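# Place every flower stem-down in the upright vase

## Task

Get every flower into the vase with its stem pointing downward. The vase must still be standing upright and no stem may be visibly deformed. Finish by opening the grippers and pulling the arms away from the flowers and vase.

## Robot and tools

Robot: two arms, left_arm and right_arm, each ending in a two-finger parallel gripper with a wrist camera. Calibrated bases in the scene frame: left_arm at (+0.021, +0.330, 0) m, quat_wxyz (+1.000, 0, 0, -0.026); right_arm at (+0.045, -0.296, 0) m, quat_wxyz (+1.000, 0, 0, -0.003). A two-camera stand is fixed behind the arms. Loose objects may occasionally get a brief external push.

Frames: the scene frame has its origin at table-top height, halfway between the nominal bases, with +x pointing out over the table, +y toward left_arm and +z up. Arm names do not match left/right in images. Reported hand positions (metres), quaternions and Hand targets are in the scene frame. Commanded offsets are along each arm's own Hand target axes. In the gripper frame the fingers point along +z and open and close along y. end_effector_position is the point between the pads, roughly 1 cm behind the fingertips. Printed poses can be a few cm off, worse at long reach.

Row layout, used by every moving tool: one row of 14 numbers, each in [-1, 1]. The first 7 are left_arm and the last 7 are right_arm, each in the order dx, dy, dz, rx, ry, rz, opening. Both arms are always present. dx..rz are offsets, not poses, measured from that arm's Hand target as it stood when the action or move began. A value of 1.0 means 0.6 m or 180 degrees. rx, ry, rz form one rotation vector. Repeating an offset in a new call moves the hand further. opening is absolute: +1 is fully open (0.094 m), -1 is closed, and 0 means half open, not 'unchanged'. To keep a gripper as it is, resend its current command, shown under Tool commands. Sending six zeros for an arm re-requests its Hand target.

execute_actions(actions, cameras): actions is a list of actions. Each action is a table of up to 15 rows, one per 1/30 s control step. A shorter table repeats its last row until 15 steps are done. Every row counts from the start pose of that action, not from the row before. An empty list returns state plus images. cameras is a list of names, ["all"], or [].

move(target, speed, blend, opening_speed, grip_force, blocking, cameras): this runs straight-line gripper paths. target is one 14-number row, or a list of up to 15 rows, and every row counts from the same starting Hand targets. speed is in m/s (0.002 to 2.9, default 0.25), and turning is capped at twice that in rad/s. Give one value or one per target. blend is in metres and rounds corners between listed targets; 0 means stop at each one. opening_speed is the rate at which the commanded opening changes, per second on the -1..1 scale, minimum 0.2. grip_force is the finger-pad force limit in newtons, 10 to 50. It persists once set, and low values close slowly. blocking=false returns after about 0.5 s while the move continues. A move is capped at 10 s. Paths do not avoid obstacles or the other arm, and grippers lag and overshoot more at high speed. The result adds a 'move:' line giving the ending (done, off_target, moving, held, fault) and any limits (limits=paced means the pose was clipped; limits=held means steps were withheld). done means the arm is at rest within 10 mm and 2 degrees of its target. It says nothing about contact.

wait(seconds 0 to 10, cameras) lets the scene run while the arms hold. stop(cameras) brakes a running move. zoom_image(camera, region=[x0,y0,x1,y1] in pixels from the top-left, at most 504 by 504) enlarges the newest image of cam_high, cam_low, cam_left_wrist or cam_right_wrist. Image sizes: cam_high and cam_low are 896x504; the wrist cameras are 672x504. finished_scene(scene) ends the scene permanently. Call nothing after it in the same reply.

Reading results: Hand target is the last commanded pose after clipping, and the next offsets start from it. The gripper often rests short of it, and only a fresh command closes that gap. grip_measured is the measured opening on the command scale. It reads slightly wide when empty and narrower than a firmly squeezed part. grip_effort_nm is a smoothed gripper motor effort (negative means closing) with an offset, and it is not a pad force. Joint positions end with the opening in metres. Joint velocities may read 'within noise'. Joint torques include gravity; numbers 1 to 3 wrap at ±28 N m. Action results also list hand positions at some steps. Joint ranges (rad): waist -2.618..3.054, shoulder 0..3.142, elbow 0..3.142 (straight at 2.901), wrist pitch ±1.571, wrist yaw ±1.571, wrist roll ±2.094. Commanded orientation is clipped to within 40 degrees of the measured one. Check the pose and tilt after each move and correct any sag or drift.

Cautions: flowers are delicate, so lower grip_force and close with opening_speed to avoid kinking stems. Approach contacts slowly, because faster or deeper targets press harder. A blocked arm keeps pushing until it is commanded back. Do not knock the vase over or let anything leave the table. Release a flower only once it is still. Do not drop items from height. Keep the arms and grippers apart; they can collide, and closing on the other arm's fingers counts as a press. Route around an arm's own base. Avoid long holds with an arm stretched out, since MOTOR HOT warns of heating and OVER-TEMPERATURE FAULT folds the arm and disables it. Keep cables clear of forces.

Each tool is called after "Emit:" as name(argument=value, ...), one argument or row to a line, values as JSON.

## Session

Emit:
execute_actions(
  actions=[],
)

Scene clock: 0.00 s.
left_arm: end_effector_position=(+0.4102, +0.3670, +0.0901) grip_measured=+1.000 grip_effort_nm=n/a end_effector_quat_wxyz=(+0.554, -0.099, +0.820, +0.104) | right_arm: end_effector_position=(+0.4383, -0.2833, +0.0803) grip_measured=+1.000 grip_effort_nm=n/a end_effector_quat_wxyz=(+0.542, -0.001, +0.837, -0.075)
Joint positions: left_arm=[0.003 1.519 0.395 0.729 -0.328 -0.069 0.094] | right_arm=[0.148 1.544 0.41 0.705 0.256 -0.023 0.094]
Joint velocities: within noise
Joint torques (N m): no reading
Heat: left arm: 32 °C; right arm: 35 °C.
Hand target: left_arm +0.4145, +0.3668, +0.1000; +0.566, -0.101, +0.812, +0.102 | right_arm +0.4434, -0.2826, +0.0922; +0.557, +0.002, +0.827, -0.073
Tool commands: left_gripper/opening=+1.0 right_gripper/opening=+1.0

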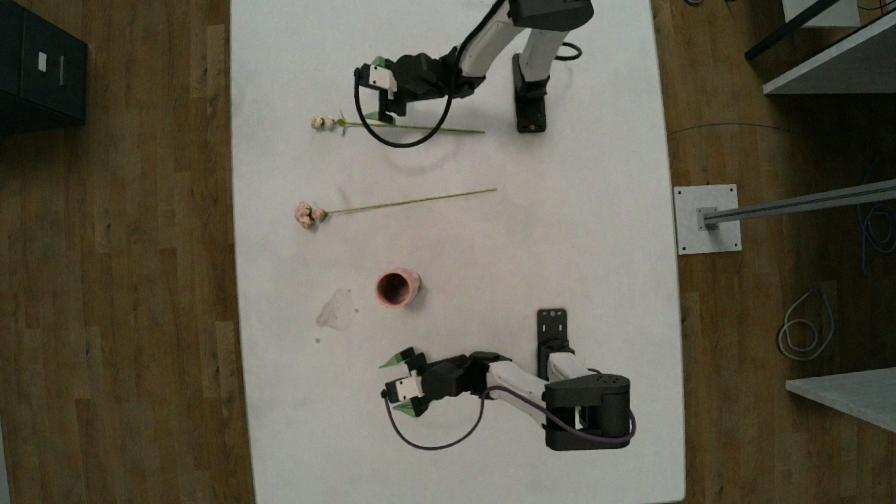

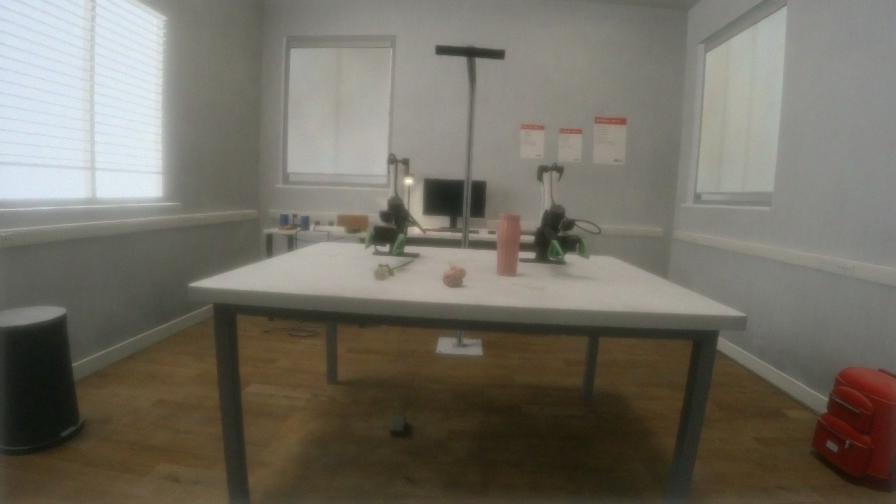

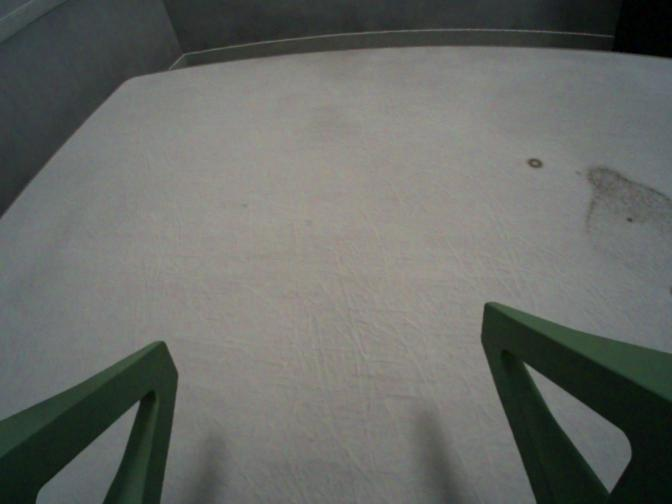

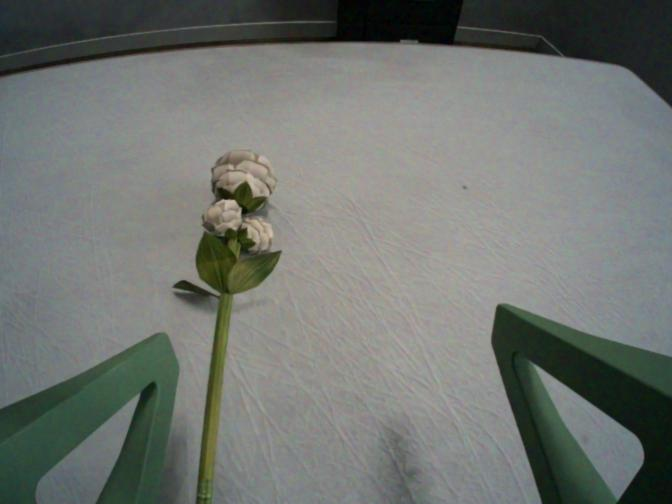

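Emit:
zoom_image(
  camera="cam_low",
  region=[340, 180, 620, 320],
)

Emit:
zoom_image(
  camera="cam_high",
  region=[280, 40, 580, 320],
)

Scaled by 1.800.

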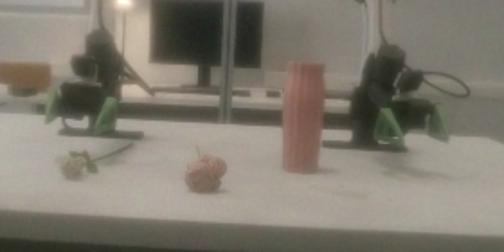

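Scaled by 1.680.

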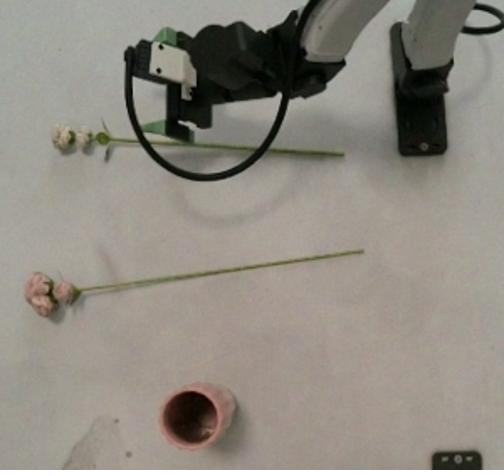

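Emit:
move(
  target=[0,0,0,0,0,0,1,-0.0518,0.0973,-0.0727,-0.0414,0.378,0.0104,0.6],
  speed=0.5,
  cameras=["cam_high","cam_right_wrist"],
)

Scene clock: 20.30 s.
left_arm: end_effector_position=(+0.4102, +0.3670, +0.0901) grip_measured=+1.000 grip_effort_nm=-0.01 end_effector_quat_wxyz=(+0.554, -0.099, +0.820, +0.104) | right_arm: end_effector_position=(+0.4134, -0.2219, +0.1250) grip_measured=+0.602 grip_effort_nm=-0.11 end_effector_quat_wxyz=(-0.009, +0.018, +1.000, -0.009)
Joint positions: left_arm=[0.003 1.519 0.395 0.729 -0.328 -0.069 0.094] | right_arm=[0.209 1.999 1.836 -1.428 0.013 0.24 0.075]
Joint torques (N m): left_arm=[0.34 -6.12 6.09 2.16 -0.01 0.01] | right_arm=[0.09 -8.38 8.99 0.32 -0.06 0.16]
Heat: left arm: 34 °C; right arm: 38 °C.
Hand target: left_arm +0.4145, +0.3668, +0.1000; +0.566, -0.101, +0.812, +0.102 | right_arm +0.4200, -0.2171, +0.1301; -0.001, +0.021, +1.000, +0.000
Off the commanded pose: left_arm 0.011 m, 2 deg | right_arm 0.010 m, 1 deg.
move: off_target (left_arm)
Images, in order (width x height): cam_high 896x504, cam_right_wrist 672x504.

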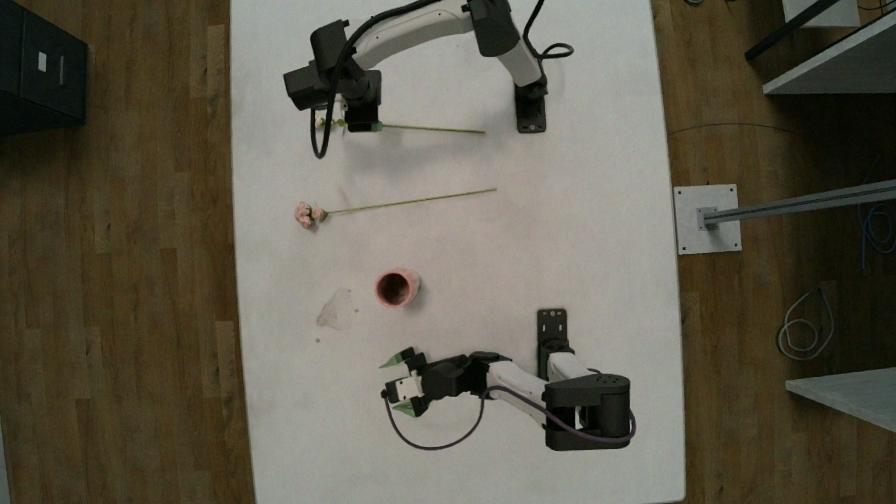

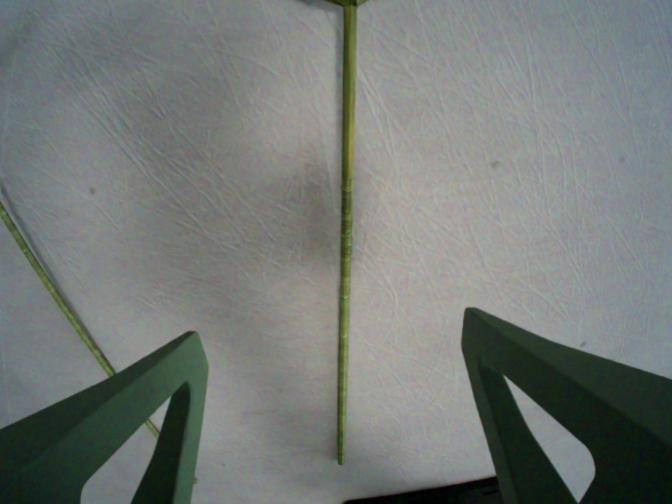

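Emit:
move(
  target=[
    [0,0,0,0,0,0,1,0,0,0.183,0,0,0,0.1],
    [0,0,0,0,0,0,1,0,0,0.183,0,0,0,-1],
  ],
  speed=0.15,
  grip_force=30,
  cameras=["cam_high","cam_right_wrist"],
)

Scene clock: 29.27 s.
left_arm: end_effector_position=(+0.4102, +0.3670, +0.0901) grip_measured=+1.000 grip_effort_nm=-0.01 end_effector_quat_wxyz=(+0.554, -0.099, +0.820, +0.104) | right_arm: end_effector_position=(+0.4201, -0.2204, +0.0238) grip_measured=-0.991 grip_effort_nm=-0.48 end_effector_quat_wxyz=(+0.000, +0.018, +1.000, -0.007)
Joint positions: left_arm=[0.003 1.519 0.395 0.729 -0.328 -0.069 0.094] | right_arm=[0.209 2.055 1.511 -1.029 0.013 0.24 0]
Joint torques (N m): left_arm=[0.35 -6.15 6.08 2.17 -0.02 0.01] | right_arm=[0.12 -9.21 5.01 0.55 -0.08 0.16]
Heat: left arm: 34 °C; right arm: 41 °C.
Hand target: left_arm +0.4145, +0.3668, +0.1000; +0.566, -0.101, +0.812, +0.102 | right_arm +0.4199, -0.2170, +0.0202; -0.001, +0.022, +1.000, +0.000
Off the commanded pose: left_arm 0.011 m, 2 deg | right_arm 0.005 m, 1 deg.
grip_force (N): 30, 30
move: off_target (left_arm)
Images, in order (width x height): cam_high 896x504, cam_right_wrist 672x504.

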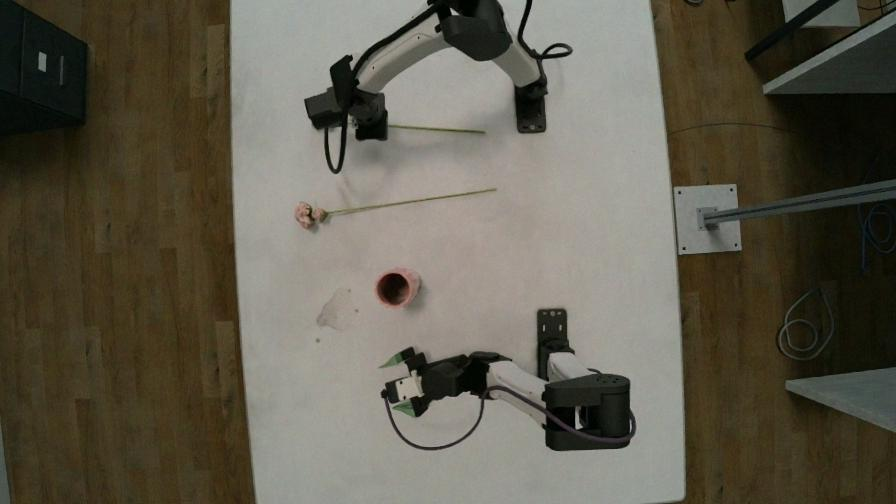

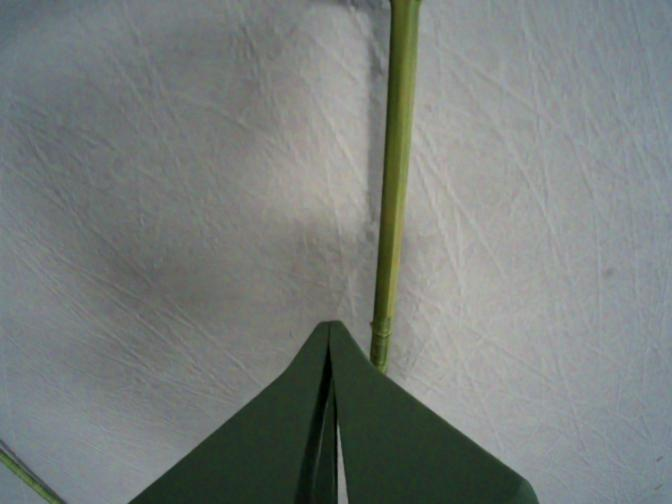

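Emit:
move(
  target=[
    [0,0,0,0,0,0,1,0,0,-0.01,0,0,0,-0.3],
    [0,0,0,0,0,0,1,0,-0.012,0.018,0,0,0,-0.3],
    [0,0,0,0,0,0,1,0,-0.012,0.018,0,0,0,-1],
  ],
  speed=0.1,
  cameras=["cam_right_wrist"],
)

Scene clock: 35.43 s.
left_arm: end_effector_position=(+0.4102, +0.3670, +0.0901) grip_measured=+1.000 grip_effort_nm=-0.01 end_effector_quat_wxyz=(+0.554, -0.099, +0.820, +0.104) | right_arm: end_effector_position=(+0.4206, -0.2229, +0.0163) grip_measured=-0.888 grip_effort_nm=-0.64 end_effector_quat_wxyz=(+0.005, +0.021, +1.000, -0.005)
Joint positions: left_arm=[0.003 1.519 0.395 0.729 -0.328 -0.069 0.094] | right_arm=[0.202 2.055 1.48 -0.988 0.012 0.239 0.005]
Joint torques (N m): left_arm=[0.34 -6.16 6.08 2.17 -0.01 0] | right_arm=[-1.01 -8.62 4.71 0.57 -0.08 -0.03]
Heat: left arm: 34 °C; right arm: 42 °C.
Hand target: left_arm +0.4145, +0.3668, +0.1000; +0.566, -0.101, +0.812, +0.102 | right_arm +0.4195, -0.2242, +0.0094; -0.001, +0.021, +1.000, +0.000
Off the commanded pose: left_arm 0.011 m, 2 deg | right_arm 0.007 m, 1 deg.
grip_force (N): 30, 30
move: off_target (left_arm)
Images, in order (width x height): cam_right_wrist 672x504.

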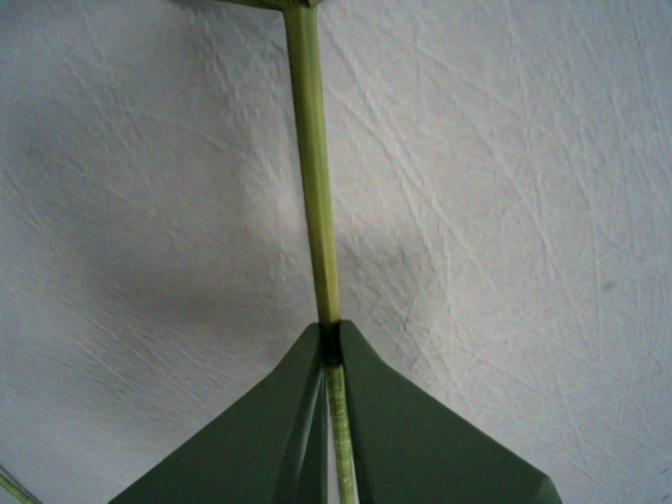

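Emit:
move(
  target=[
    [0,0,0,0,0,0,1,0.033,0.005,-0.484,0,0,0,-1],
    [0,0,0,0,0,0,1,0.052,0.048,-0.808,0,-0.5,0,-1],
    [0,0,0,0,0,0,1,0.12,0.469,-0.817,-0.2387,-0.4575,-0.2387,-1],
  ],
  speed=0.35,
  blend=[0.05,0.05,0],
  grip_force=30,
  cameras=["cam_high","cam_low","cam_right_wrist"],
)

Scene clock: 46.93 s.
left_arm: end_effector_position=(+0.4102, +0.3670, +0.0901) grip_measured=+1.000 grip_effort_nm=-0.01 end_effector_quat_wxyz=(+0.554, -0.099, +0.820, +0.104) | right_arm: end_effector_position=(+0.3653, +0.0560, +0.4761) grip_measured=-0.889 grip_effort_nm=-0.68 end_effector_quat_wxyz=(+0.616, -0.312, +0.658, +0.300)
Joint positions: left_arm=[0.003 1.519 0.395 0.729 -0.328 -0.069 0.094] | right_arm=[0.8 1.51 1.741 -0.292 -0.101 0.005 0.005]
Joint torques (N m): left_arm=[0.32 -6.16 6.16 2.17 -0.02 0.01] | right_arm=[0.57 -5.61 10.25 2.46 -0.11 0.01]
Heat: left arm: 34 °C; right arm: 43 °C.
Hand target: left_arm +0.4145, +0.3668, +0.1000; +0.566, -0.101, +0.812, +0.102 | right_arm +0.3602, +0.0596, +0.5001; +0.634, -0.313, +0.634, +0.314
Off the commanded pose: left_arm 0.011 m, 2 deg | right_arm 0.025 m, 4 deg.
grip_force (N): 30, 30
move: off_target (left_arm, right_arm)
Images, in order (width x height): cam_high 896x504, cam_low 896x504, cam_right_wrist 672x504.

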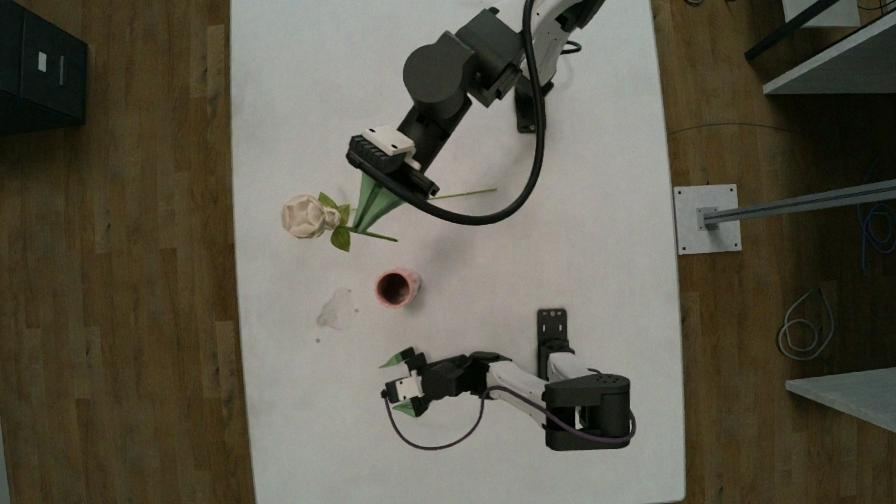

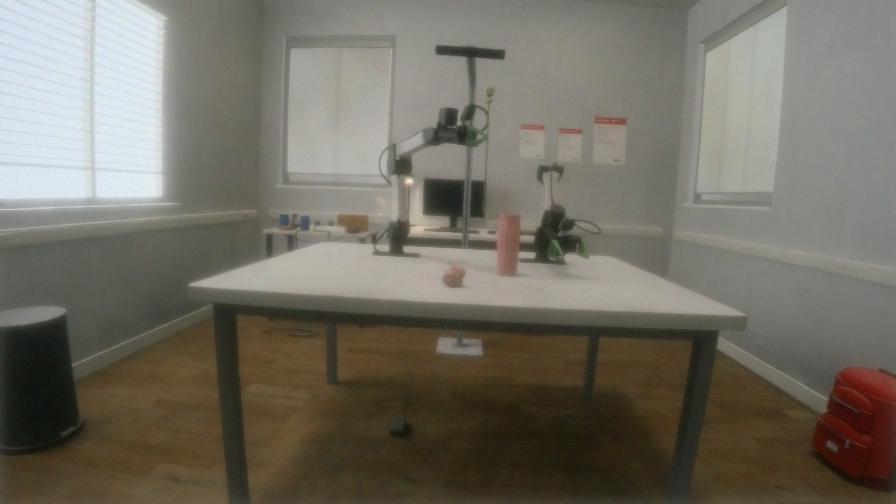

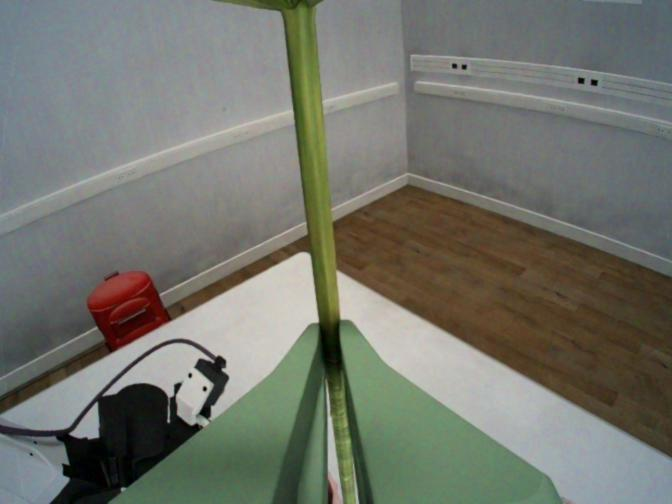

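Emit:
move(
  target=[
    [0,0,0,0,0,0,1,-0.092,0,0,0,-0.028,0,-1],
    [0,0,0,0,0,0,1,-0.092,0.098,0.0905,0,-0.028,0,-1],
  ],
  speed=0.2,
  blend=[0.02,0],
  cameras=["cam_high","cam_low","cam_right_wrist"],
)

Emit:
zoom_image(
  camera="cam_low",
  region=[420, 80, 570, 290],
)

Emit:
zoom_image(
  camera="cam_high",
  region=[260, 200, 460, 340],
)

Scene clock: 56.10 s.
left_arm: end_effector_position=(+0.4102, +0.3670, +0.0901) grip_measured=+1.000 grip_effort_nm=-0.01 end_effector_quat_wxyz=(+0.554, -0.099, +0.820, +0.104) | right_arm: end_effector_position=(+0.3480, +0.1441, +0.5351) grip_measured=-0.889 grip_effort_nm=-0.68 end_effector_quat_wxyz=(+0.643, -0.310, +0.620, +0.326)
Joint positions: left_arm=[0.003 1.519 0.395 0.729 -0.328 -0.069 0.094] | right_arm=[0.988 1.837 2.272 -0.397 0.05 0.004 0.005]
Joint torques (N m): left_arm=[0.36 -6.15 6.11 2.16 -0.01 0.02] | right_arm=[0.03 -8.02 9.26 2.27 0.17 -0.03]
Heat: left arm: 35 °C; right arm: 42 °C.
Hand target: left_arm +0.4145, +0.3668, +0.1000; +0.566, -0.101, +0.812, +0.102 | right_arm +0.3465, +0.1384, +0.5553; +0.661, -0.299, +0.606, +0.327
Off the commanded pose: left_arm 0.011 m, 2 deg | right_arm 0.021 m, 3 deg.
grip_force (N): 30, 30
move: off_target (left_arm, right_arm)
Images, in order (width x height): cam_high 896x504, cam_low 896x504, cam_right_wrist 672x504.

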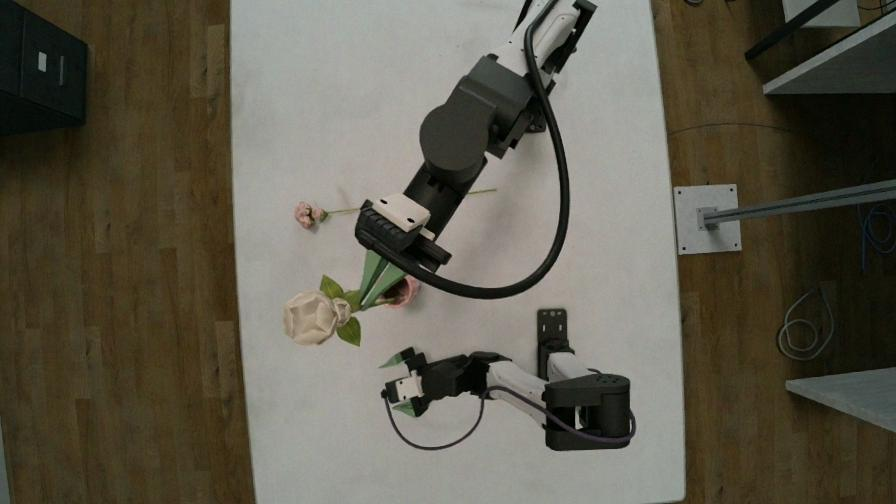

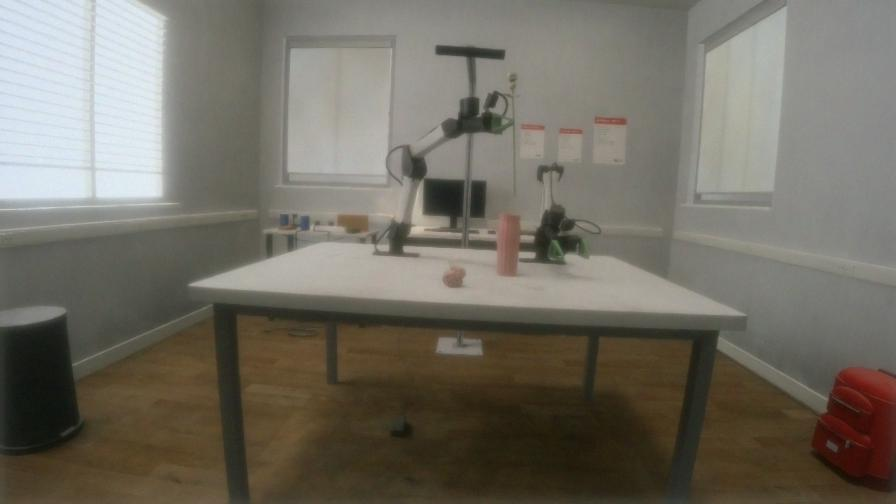

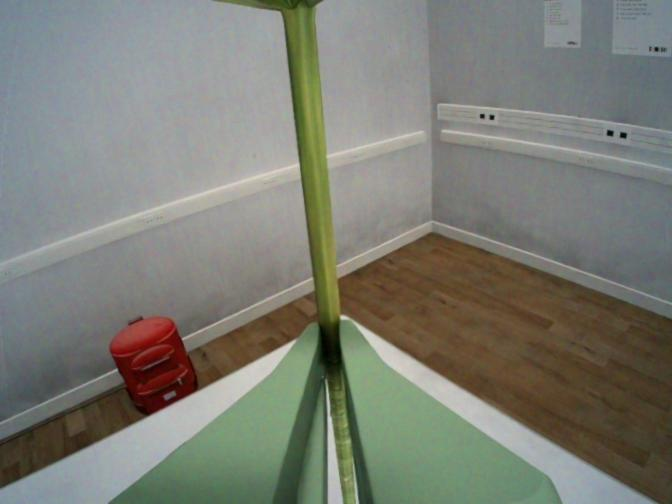

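Scaled by 2.400.

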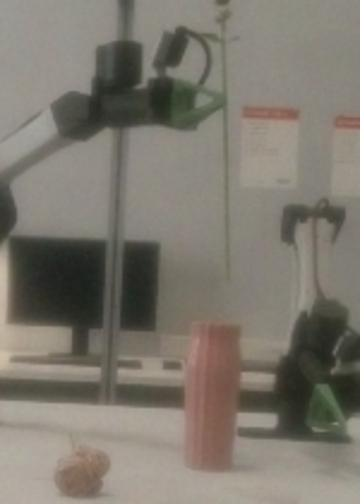

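Scaled by 2.520.

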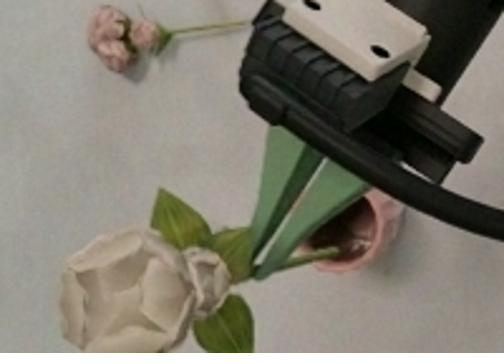

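Emit:
move(
  target=[0,0,0,0,0,0,1,-0.004,0.009,-0.0485,0,-0.02,-0.0265,-1],
  speed=0.2,
  cameras=["cam_high","cam_low"],
)

Emit:
zoom_image(
  camera="cam_low",
  region=[420, 80, 570, 290],
)

Emit:
zoom_image(
  camera="cam_high",
  region=[260, 200, 460, 340],
)

Scene clock: 62.73 s.
left_arm: end_effector_position=(+0.4102, +0.3670, +0.0901) grip_measured=+1.000 grip_effort_nm=-0.01 end_effector_quat_wxyz=(+0.554, -0.099, +0.820, +0.104) | right_arm: end_effector_position=(+0.3333, +0.1301, +0.5331) grip_measured=-0.889 grip_effort_nm=-0.68 end_effector_quat_wxyz=(+0.673, -0.326, +0.590, +0.304)
Joint positions: left_arm=[0.003 1.519 0.395 0.729 -0.328 -0.069 0.094] | right_arm=[1.003 1.703 2.031 -0.237 0.068 -0.086 0.005]
Joint torques (N m): left_arm=[0.36 -6.13 6.08 2.16 -0.01 0.02] | right_arm=[0.62 -10.15 5.68 2.45 0.16 -0.02]
Heat: left arm: 35 °C; right arm: 43 °C.
Hand target: left_arm +0.4145, +0.3668, +0.1000; +0.566, -0.101, +0.812, +0.102 | right_arm +0.3244, +0.1185, +0.5552; +0.693, -0.314, +0.571, +0.309
Off the commanded pose: left_arm 0.011 m, 2 deg | right_arm 0.026 m, 4 deg.
grip_force (N): 30, 30
move: off_target (left_arm, right_arm)
Images, in order (width x height): cam_high 896x504, cam_low 896x504.

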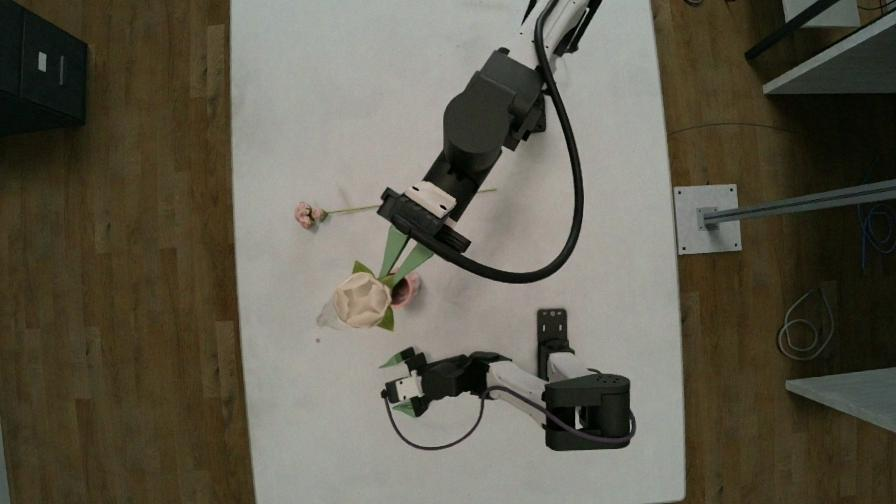

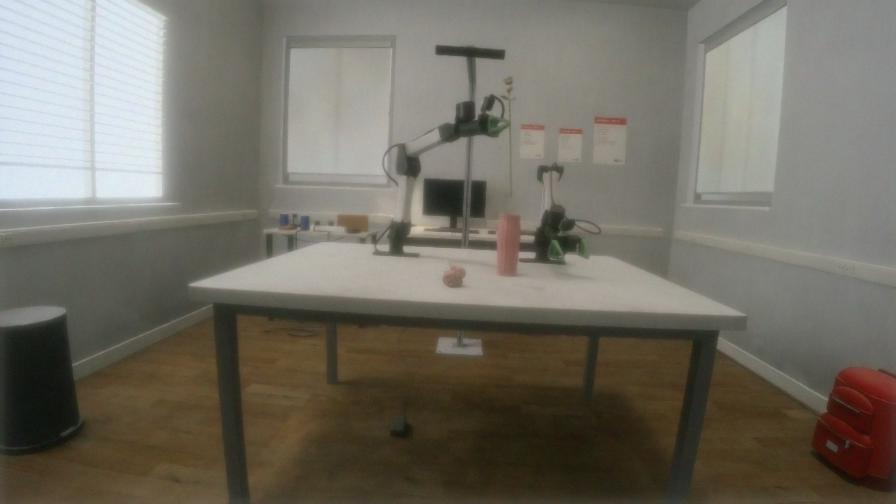

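Scaled by 2.400.

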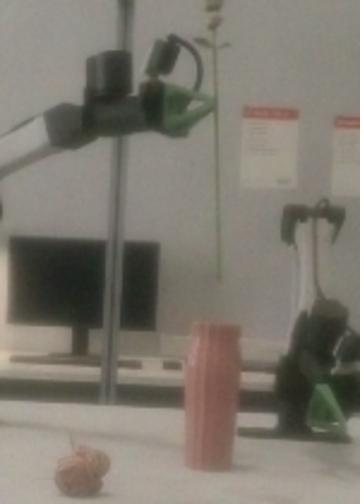

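Scaled by 2.520.

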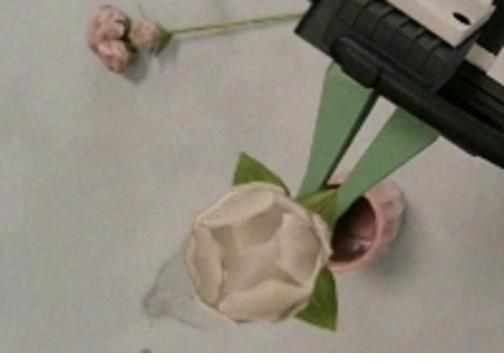

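Emit:
move(
  target=[
    [0,0,0,0,0,0,1,-0.002,0.0105,-0.008,0,0,0,-1],
    [0,0,0,0,0,0,1,0.178,0.0255,-0.0357,0,0,0,-1],
  ],
  speed=0.15,
  cameras=["cam_high","cam_low"],
)

Emit:
zoom_image(
  camera="cam_low",
  region=[420, 80, 570, 290],
)

Emit:
zoom_image(
  camera="cam_high",
  region=[300, 220, 440, 330],
)

Scene clock: 70.00 s.
left_arm: end_effector_position=(+0.4102, +0.3670, +0.0901) grip_measured=+1.000 grip_effort_nm=-0.01 end_effector_quat_wxyz=(+0.554, -0.099, +0.820, +0.104) | right_arm: end_effector_position=(+0.3252, +0.1286, +0.4200) grip_measured=-0.889 grip_effort_nm=-0.68 end_effector_quat_wxyz=(+0.671, -0.328, +0.593, +0.302)
Joint positions: left_arm=[0.003 1.519 0.395 0.729 -0.328 -0.069 0.094] | right_arm=[1.022 1.535 1.384 0.234 0.089 -0.09 0.005]
Joint torques (N m): left_arm=[0.34 -6.2 6.09 2.17 -0.01 0.01] | right_arm=[0.84 -10 6.84 2.47 0.16 -0.02]
Heat: left arm: 36 °C; right arm: 44 °C.
Hand target: left_arm +0.4145, +0.3668, +0.1000; +0.566, -0.101, +0.812, +0.102 | right_arm +0.3162, +0.1185, +0.4454; +0.692, -0.314, +0.572, +0.309
Off the commanded pose: left_arm 0.011 m, 2 deg | right_arm 0.029 m, 4 deg.
grip_force (N): 30, 30
move: off_target (left_arm, right_arm)
Images, in order (width x height): cam_high 896x504, cam_low 896x504.

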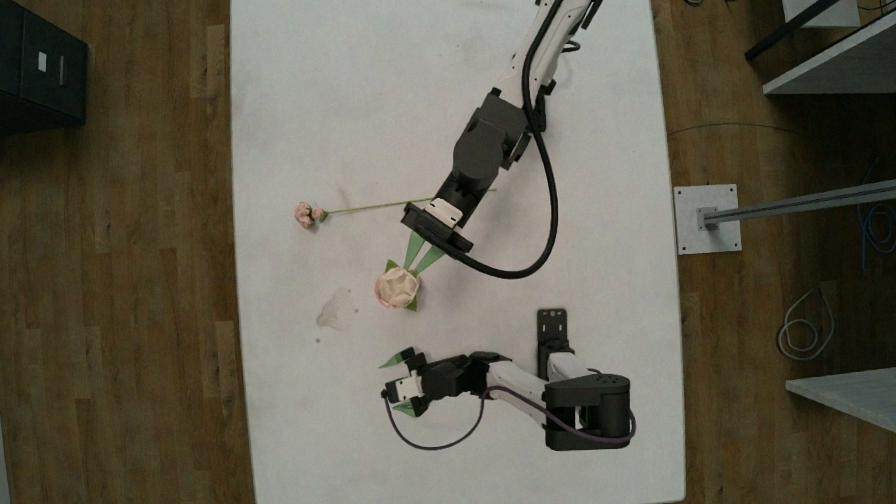

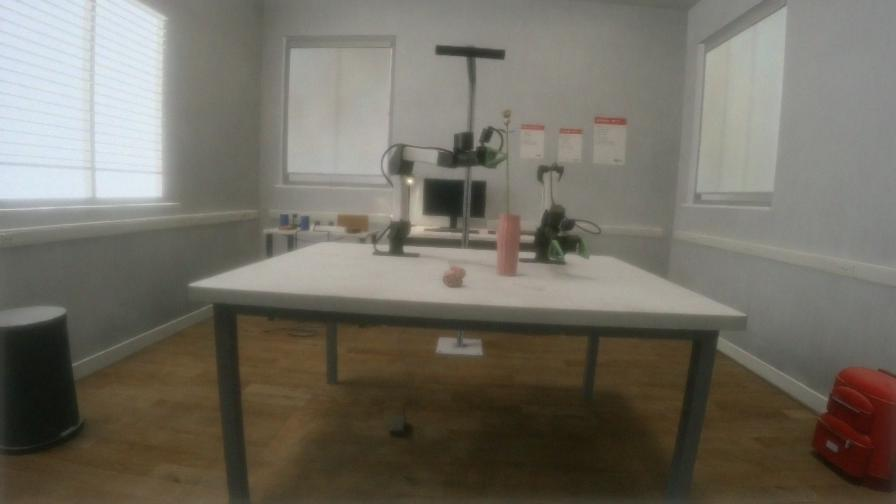

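Scaled by 2.400.

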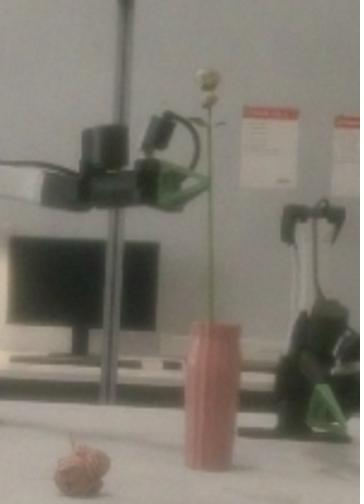

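Scaled by 3.600.

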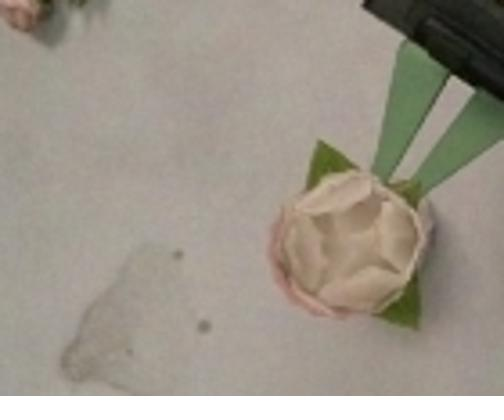

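Emit:
move(
  target=[0,0,0,0,0,0,1,0.1905,0.0098,-0.0203,0.001,0.010,0.013,-1],
  speed=0.1,
  cameras=["cam_high","cam_low","cam_right_wrist"],
)

Emit:
zoom_image(
  camera="cam_low",
  region=[420, 80, 570, 290],
)

Emit:
zoom_image(
  camera="cam_high",
  region=[300, 220, 440, 330],
)

Scene clock: 74.57 s.
left_arm: end_effector_position=(+0.4102, +0.3670, +0.0901) grip_measured=+1.000 grip_effort_nm=-0.01 end_effector_quat_wxyz=(+0.554, -0.099, +0.820, +0.104) | right_arm: end_effector_position=(+0.3206, +0.1211, +0.3310) grip_measured=-0.889 grip_effort_nm=-0.68 end_effector_quat_wxyz=(+0.673, -0.316, +0.590, +0.313)
Joint positions: left_arm=[0.003 1.519 0.395 0.729 -0.328 -0.069 0.094] | right_arm=[1.022 1.54 1.01 0.633 0.089 -0.065 0.005]
Joint torques (N m): left_arm=[0.35 -6.17 6.12 2.16 -0.02 0.01] | right_arm=[-0.06 -6.19 6.15 2.46 0.12 0.2]
Heat: left arm: 36 °C; right arm: 44 °C.
Hand target: left_arm +0.4145, +0.3668, +0.1000; +0.566, -0.101, +0.812, +0.102 | right_arm +0.3221, +0.1204, +0.3303; +0.677, -0.306, +0.589, +0.317
Off the commanded pose: left_arm 0.011 m, 2 deg | right_arm 0.002 m, 1 deg.
grip_force (N): 30, 30
move: off_target (left_arm)
Images, in order (width x height): cam_high 896x504, cam_low 896x504, cam_right_wrist 672x504.

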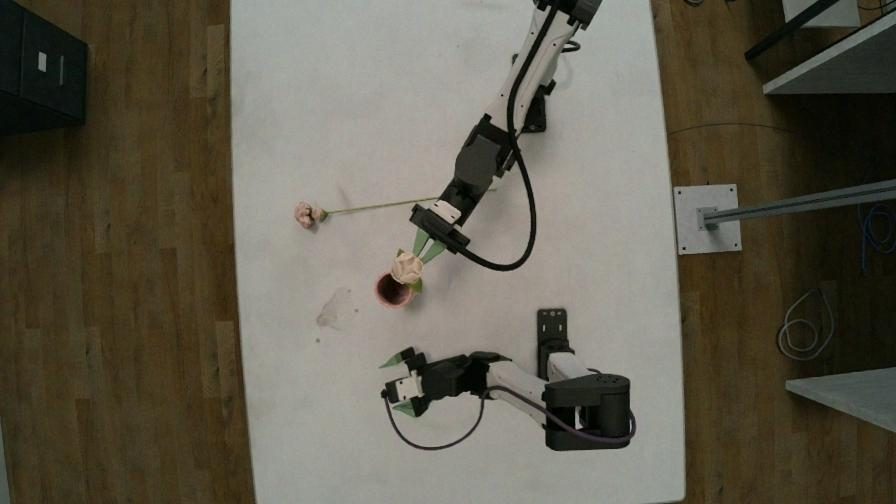

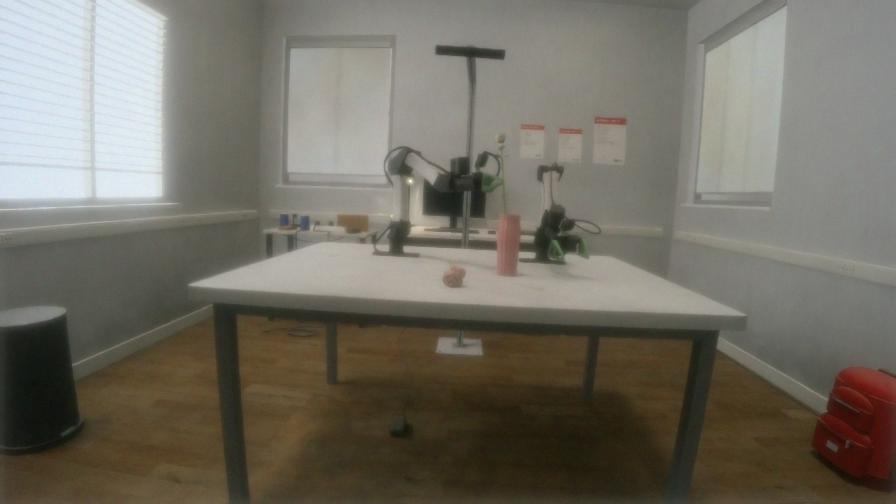

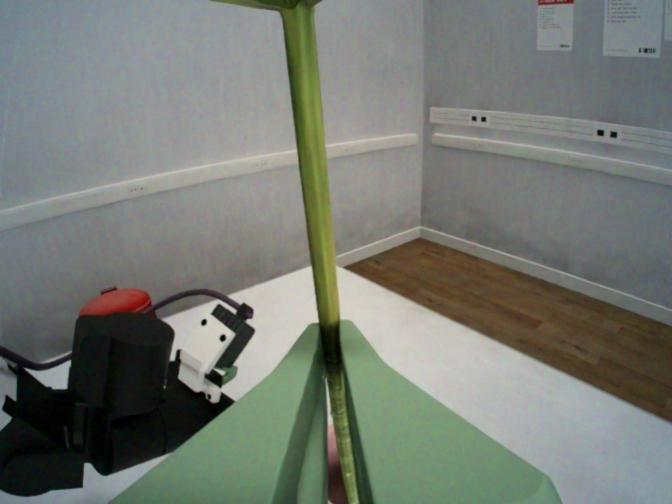

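Scaled by 2.400.

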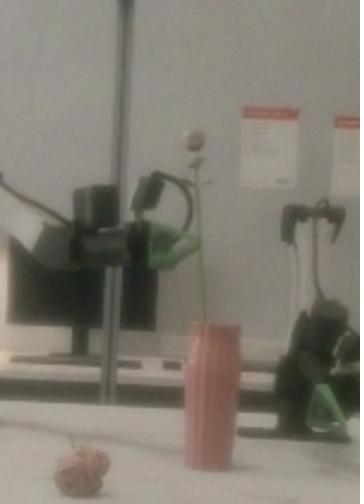

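Scaled by 3.600.

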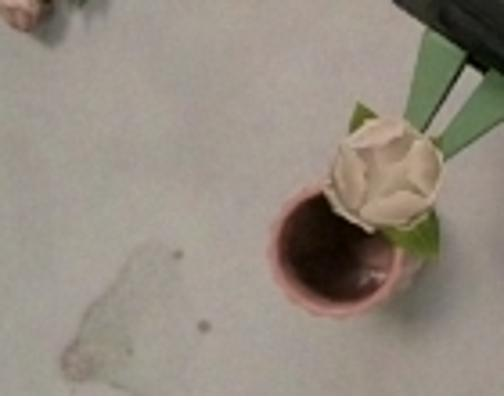

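Emit:
move(
  target=[
    [0,0,0,0,0,0,1,-0.010,-0.007,0.053,0,0,0,-1],
    [0,0,0,0,0,0,1,0.097,-0.003,0.040,0,0,0,-1],
  ],
  speed=0.1,
  cameras=["cam_high","cam_low"],
)

Emit:
zoom_image(
  camera="cam_low",
  region=[420, 80, 570, 290],
)

Emit:
zoom_image(
  camera="cam_high",
  region=[300, 220, 440, 330],
)

Scene clock: 81.67 s.
left_arm: end_effector_position=(+0.4102, +0.3670, +0.0901) grip_measured=+1.000 grip_effort_nm=-0.01 end_effector_quat_wxyz=(+0.554, -0.099, +0.820, +0.104) | right_arm: end_effector_position=(+0.3414, +0.1443, +0.2772) grip_measured=-0.889 grip_effort_nm=-0.68 end_effector_quat_wxyz=(+0.675, -0.311, +0.592, +0.311)
Joint positions: left_arm=[0.003 1.519 0.395 0.729 -0.328 -0.069 0.094] | right_arm=[1.012 1.739 0.99 0.854 0.089 -0.061 0.005]
Joint torques (N m): left_arm=[0.35 -6.13 6.08 2.17 -0.02 0.01] | right_arm=[-1.06 -7.28 5.76 2.47 -0.06 0.18]
Heat: left arm: 37 °C; right arm: 43 °C.
Hand target: left_arm +0.4145, +0.3668, +0.1000; +0.566, -0.101, +0.812, +0.102 | right_arm +0.3442, +0.1423, +0.2756; +0.677, -0.305, +0.589, +0.317
Off the commanded pose: left_arm 0.011 m, 2 deg | right_arm 0.004 m, 1 deg.
grip_force (N): 30, 30
move: off_target (left_arm)
Images, in order (width x height): cam_high 896x504, cam_low 896x504.

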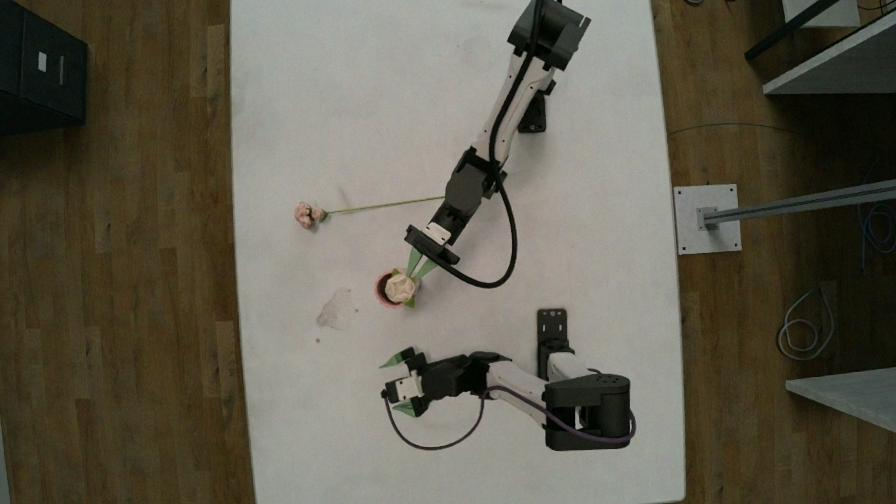

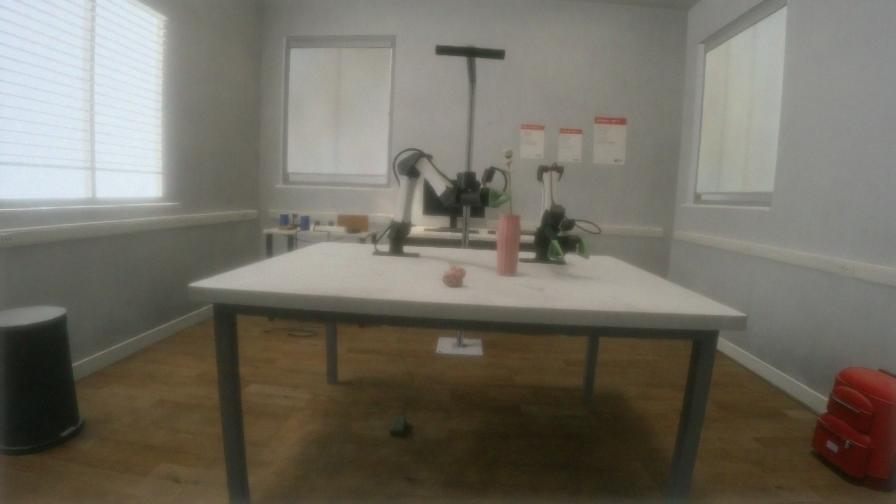

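Scaled by 2.400.

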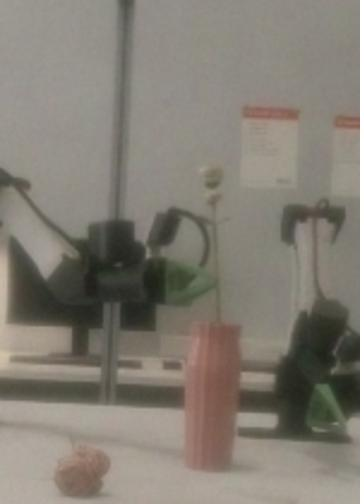

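Scaled by 3.600.

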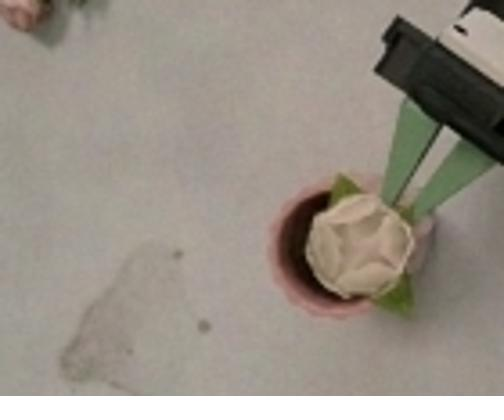

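Emit:
move(
  target=[
    [0,0,0,0,0,0,1,0.033,0.001,-0.004,0,0,0,-0.889],
    [0,0,0,0,0,0,1,0.033,0.001,-0.004,0,0,0,-0.4],
    [0,0,0,0,0,0,1,0.01,0.001,-0.22,0,0,0,-0.4],
  ],
  speed=[0.08,0.1,0.18],
  opening_speed=1.0,
  cameras=["cam_high","cam_low"],
)

Emit:
zoom_image(
  camera="cam_low",
  region=[420, 80, 570, 290],
)

Emit:
zoom_image(
  camera="cam_high",
  region=[280, 140, 530, 340],
)

Scene clock: 88.93 s.
left_arm: end_effector_position=(+0.4102, +0.3670, +0.0901) grip_measured=+1.000 grip_effort_nm=-0.01 end_effector_quat_wxyz=(+0.554, -0.099, +0.820, +0.104) | right_arm: end_effector_position=(+0.2677, +0.0431, +0.2490) grip_measured=-0.402 grip_effort_nm=0.07 end_effector_quat_wxyz=(+0.672, -0.313, +0.593, +0.314)
Joint positions: left_arm=[0.003 1.519 0.395 0.729 -0.328 -0.069 0.094] | right_arm=[1.041 1.314 0.462 0.955 0.112 -0.061 0.028]
Joint torques (N m): left_arm=[0.35 -6.16 6.09 2.17 -0.01 0] | right_arm=[0.69 -6.05 5.27 2.21 0.15 0.11]
Heat: left arm: 37 °C; right arm: 43 °C.
Hand target: left_arm +0.4145, +0.3668, +0.1000; +0.566, -0.101, +0.812, +0.102 | right_arm +0.2645, +0.0390, +0.2540; +0.677, -0.305, +0.589, +0.317
Off the commanded pose: left_arm 0.011 m, 2 deg | right_arm 0.007 m, 1 deg.
grip_force (N): 30, 30
move: off_target (left_arm); target 2's new opening was sent with right_arm's hand 0.015 m and 2 deg from that target
Images, in order (width x height): cam_high 896x504, cam_low 896x504.

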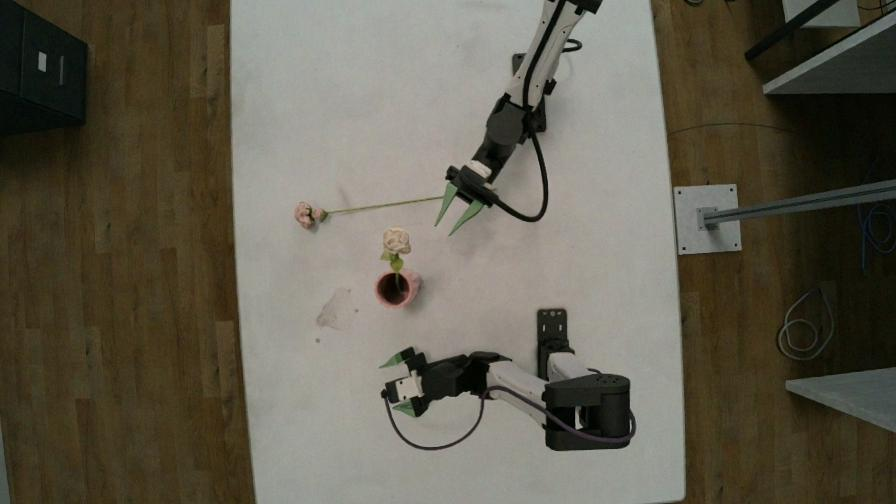

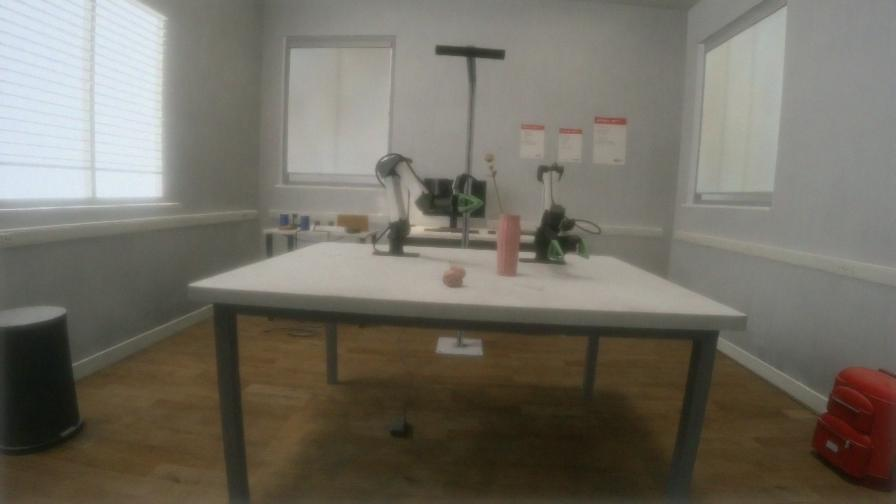

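Scaled by 2.400.

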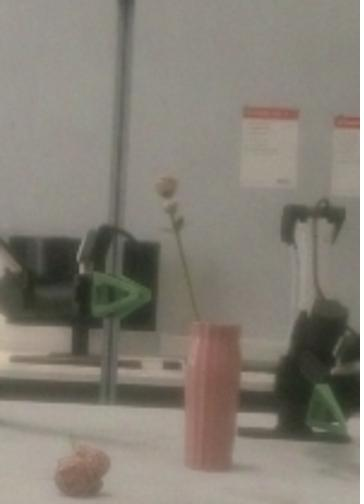

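Scaled by 2.016.

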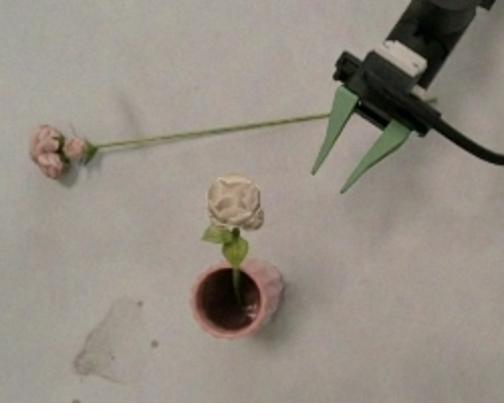

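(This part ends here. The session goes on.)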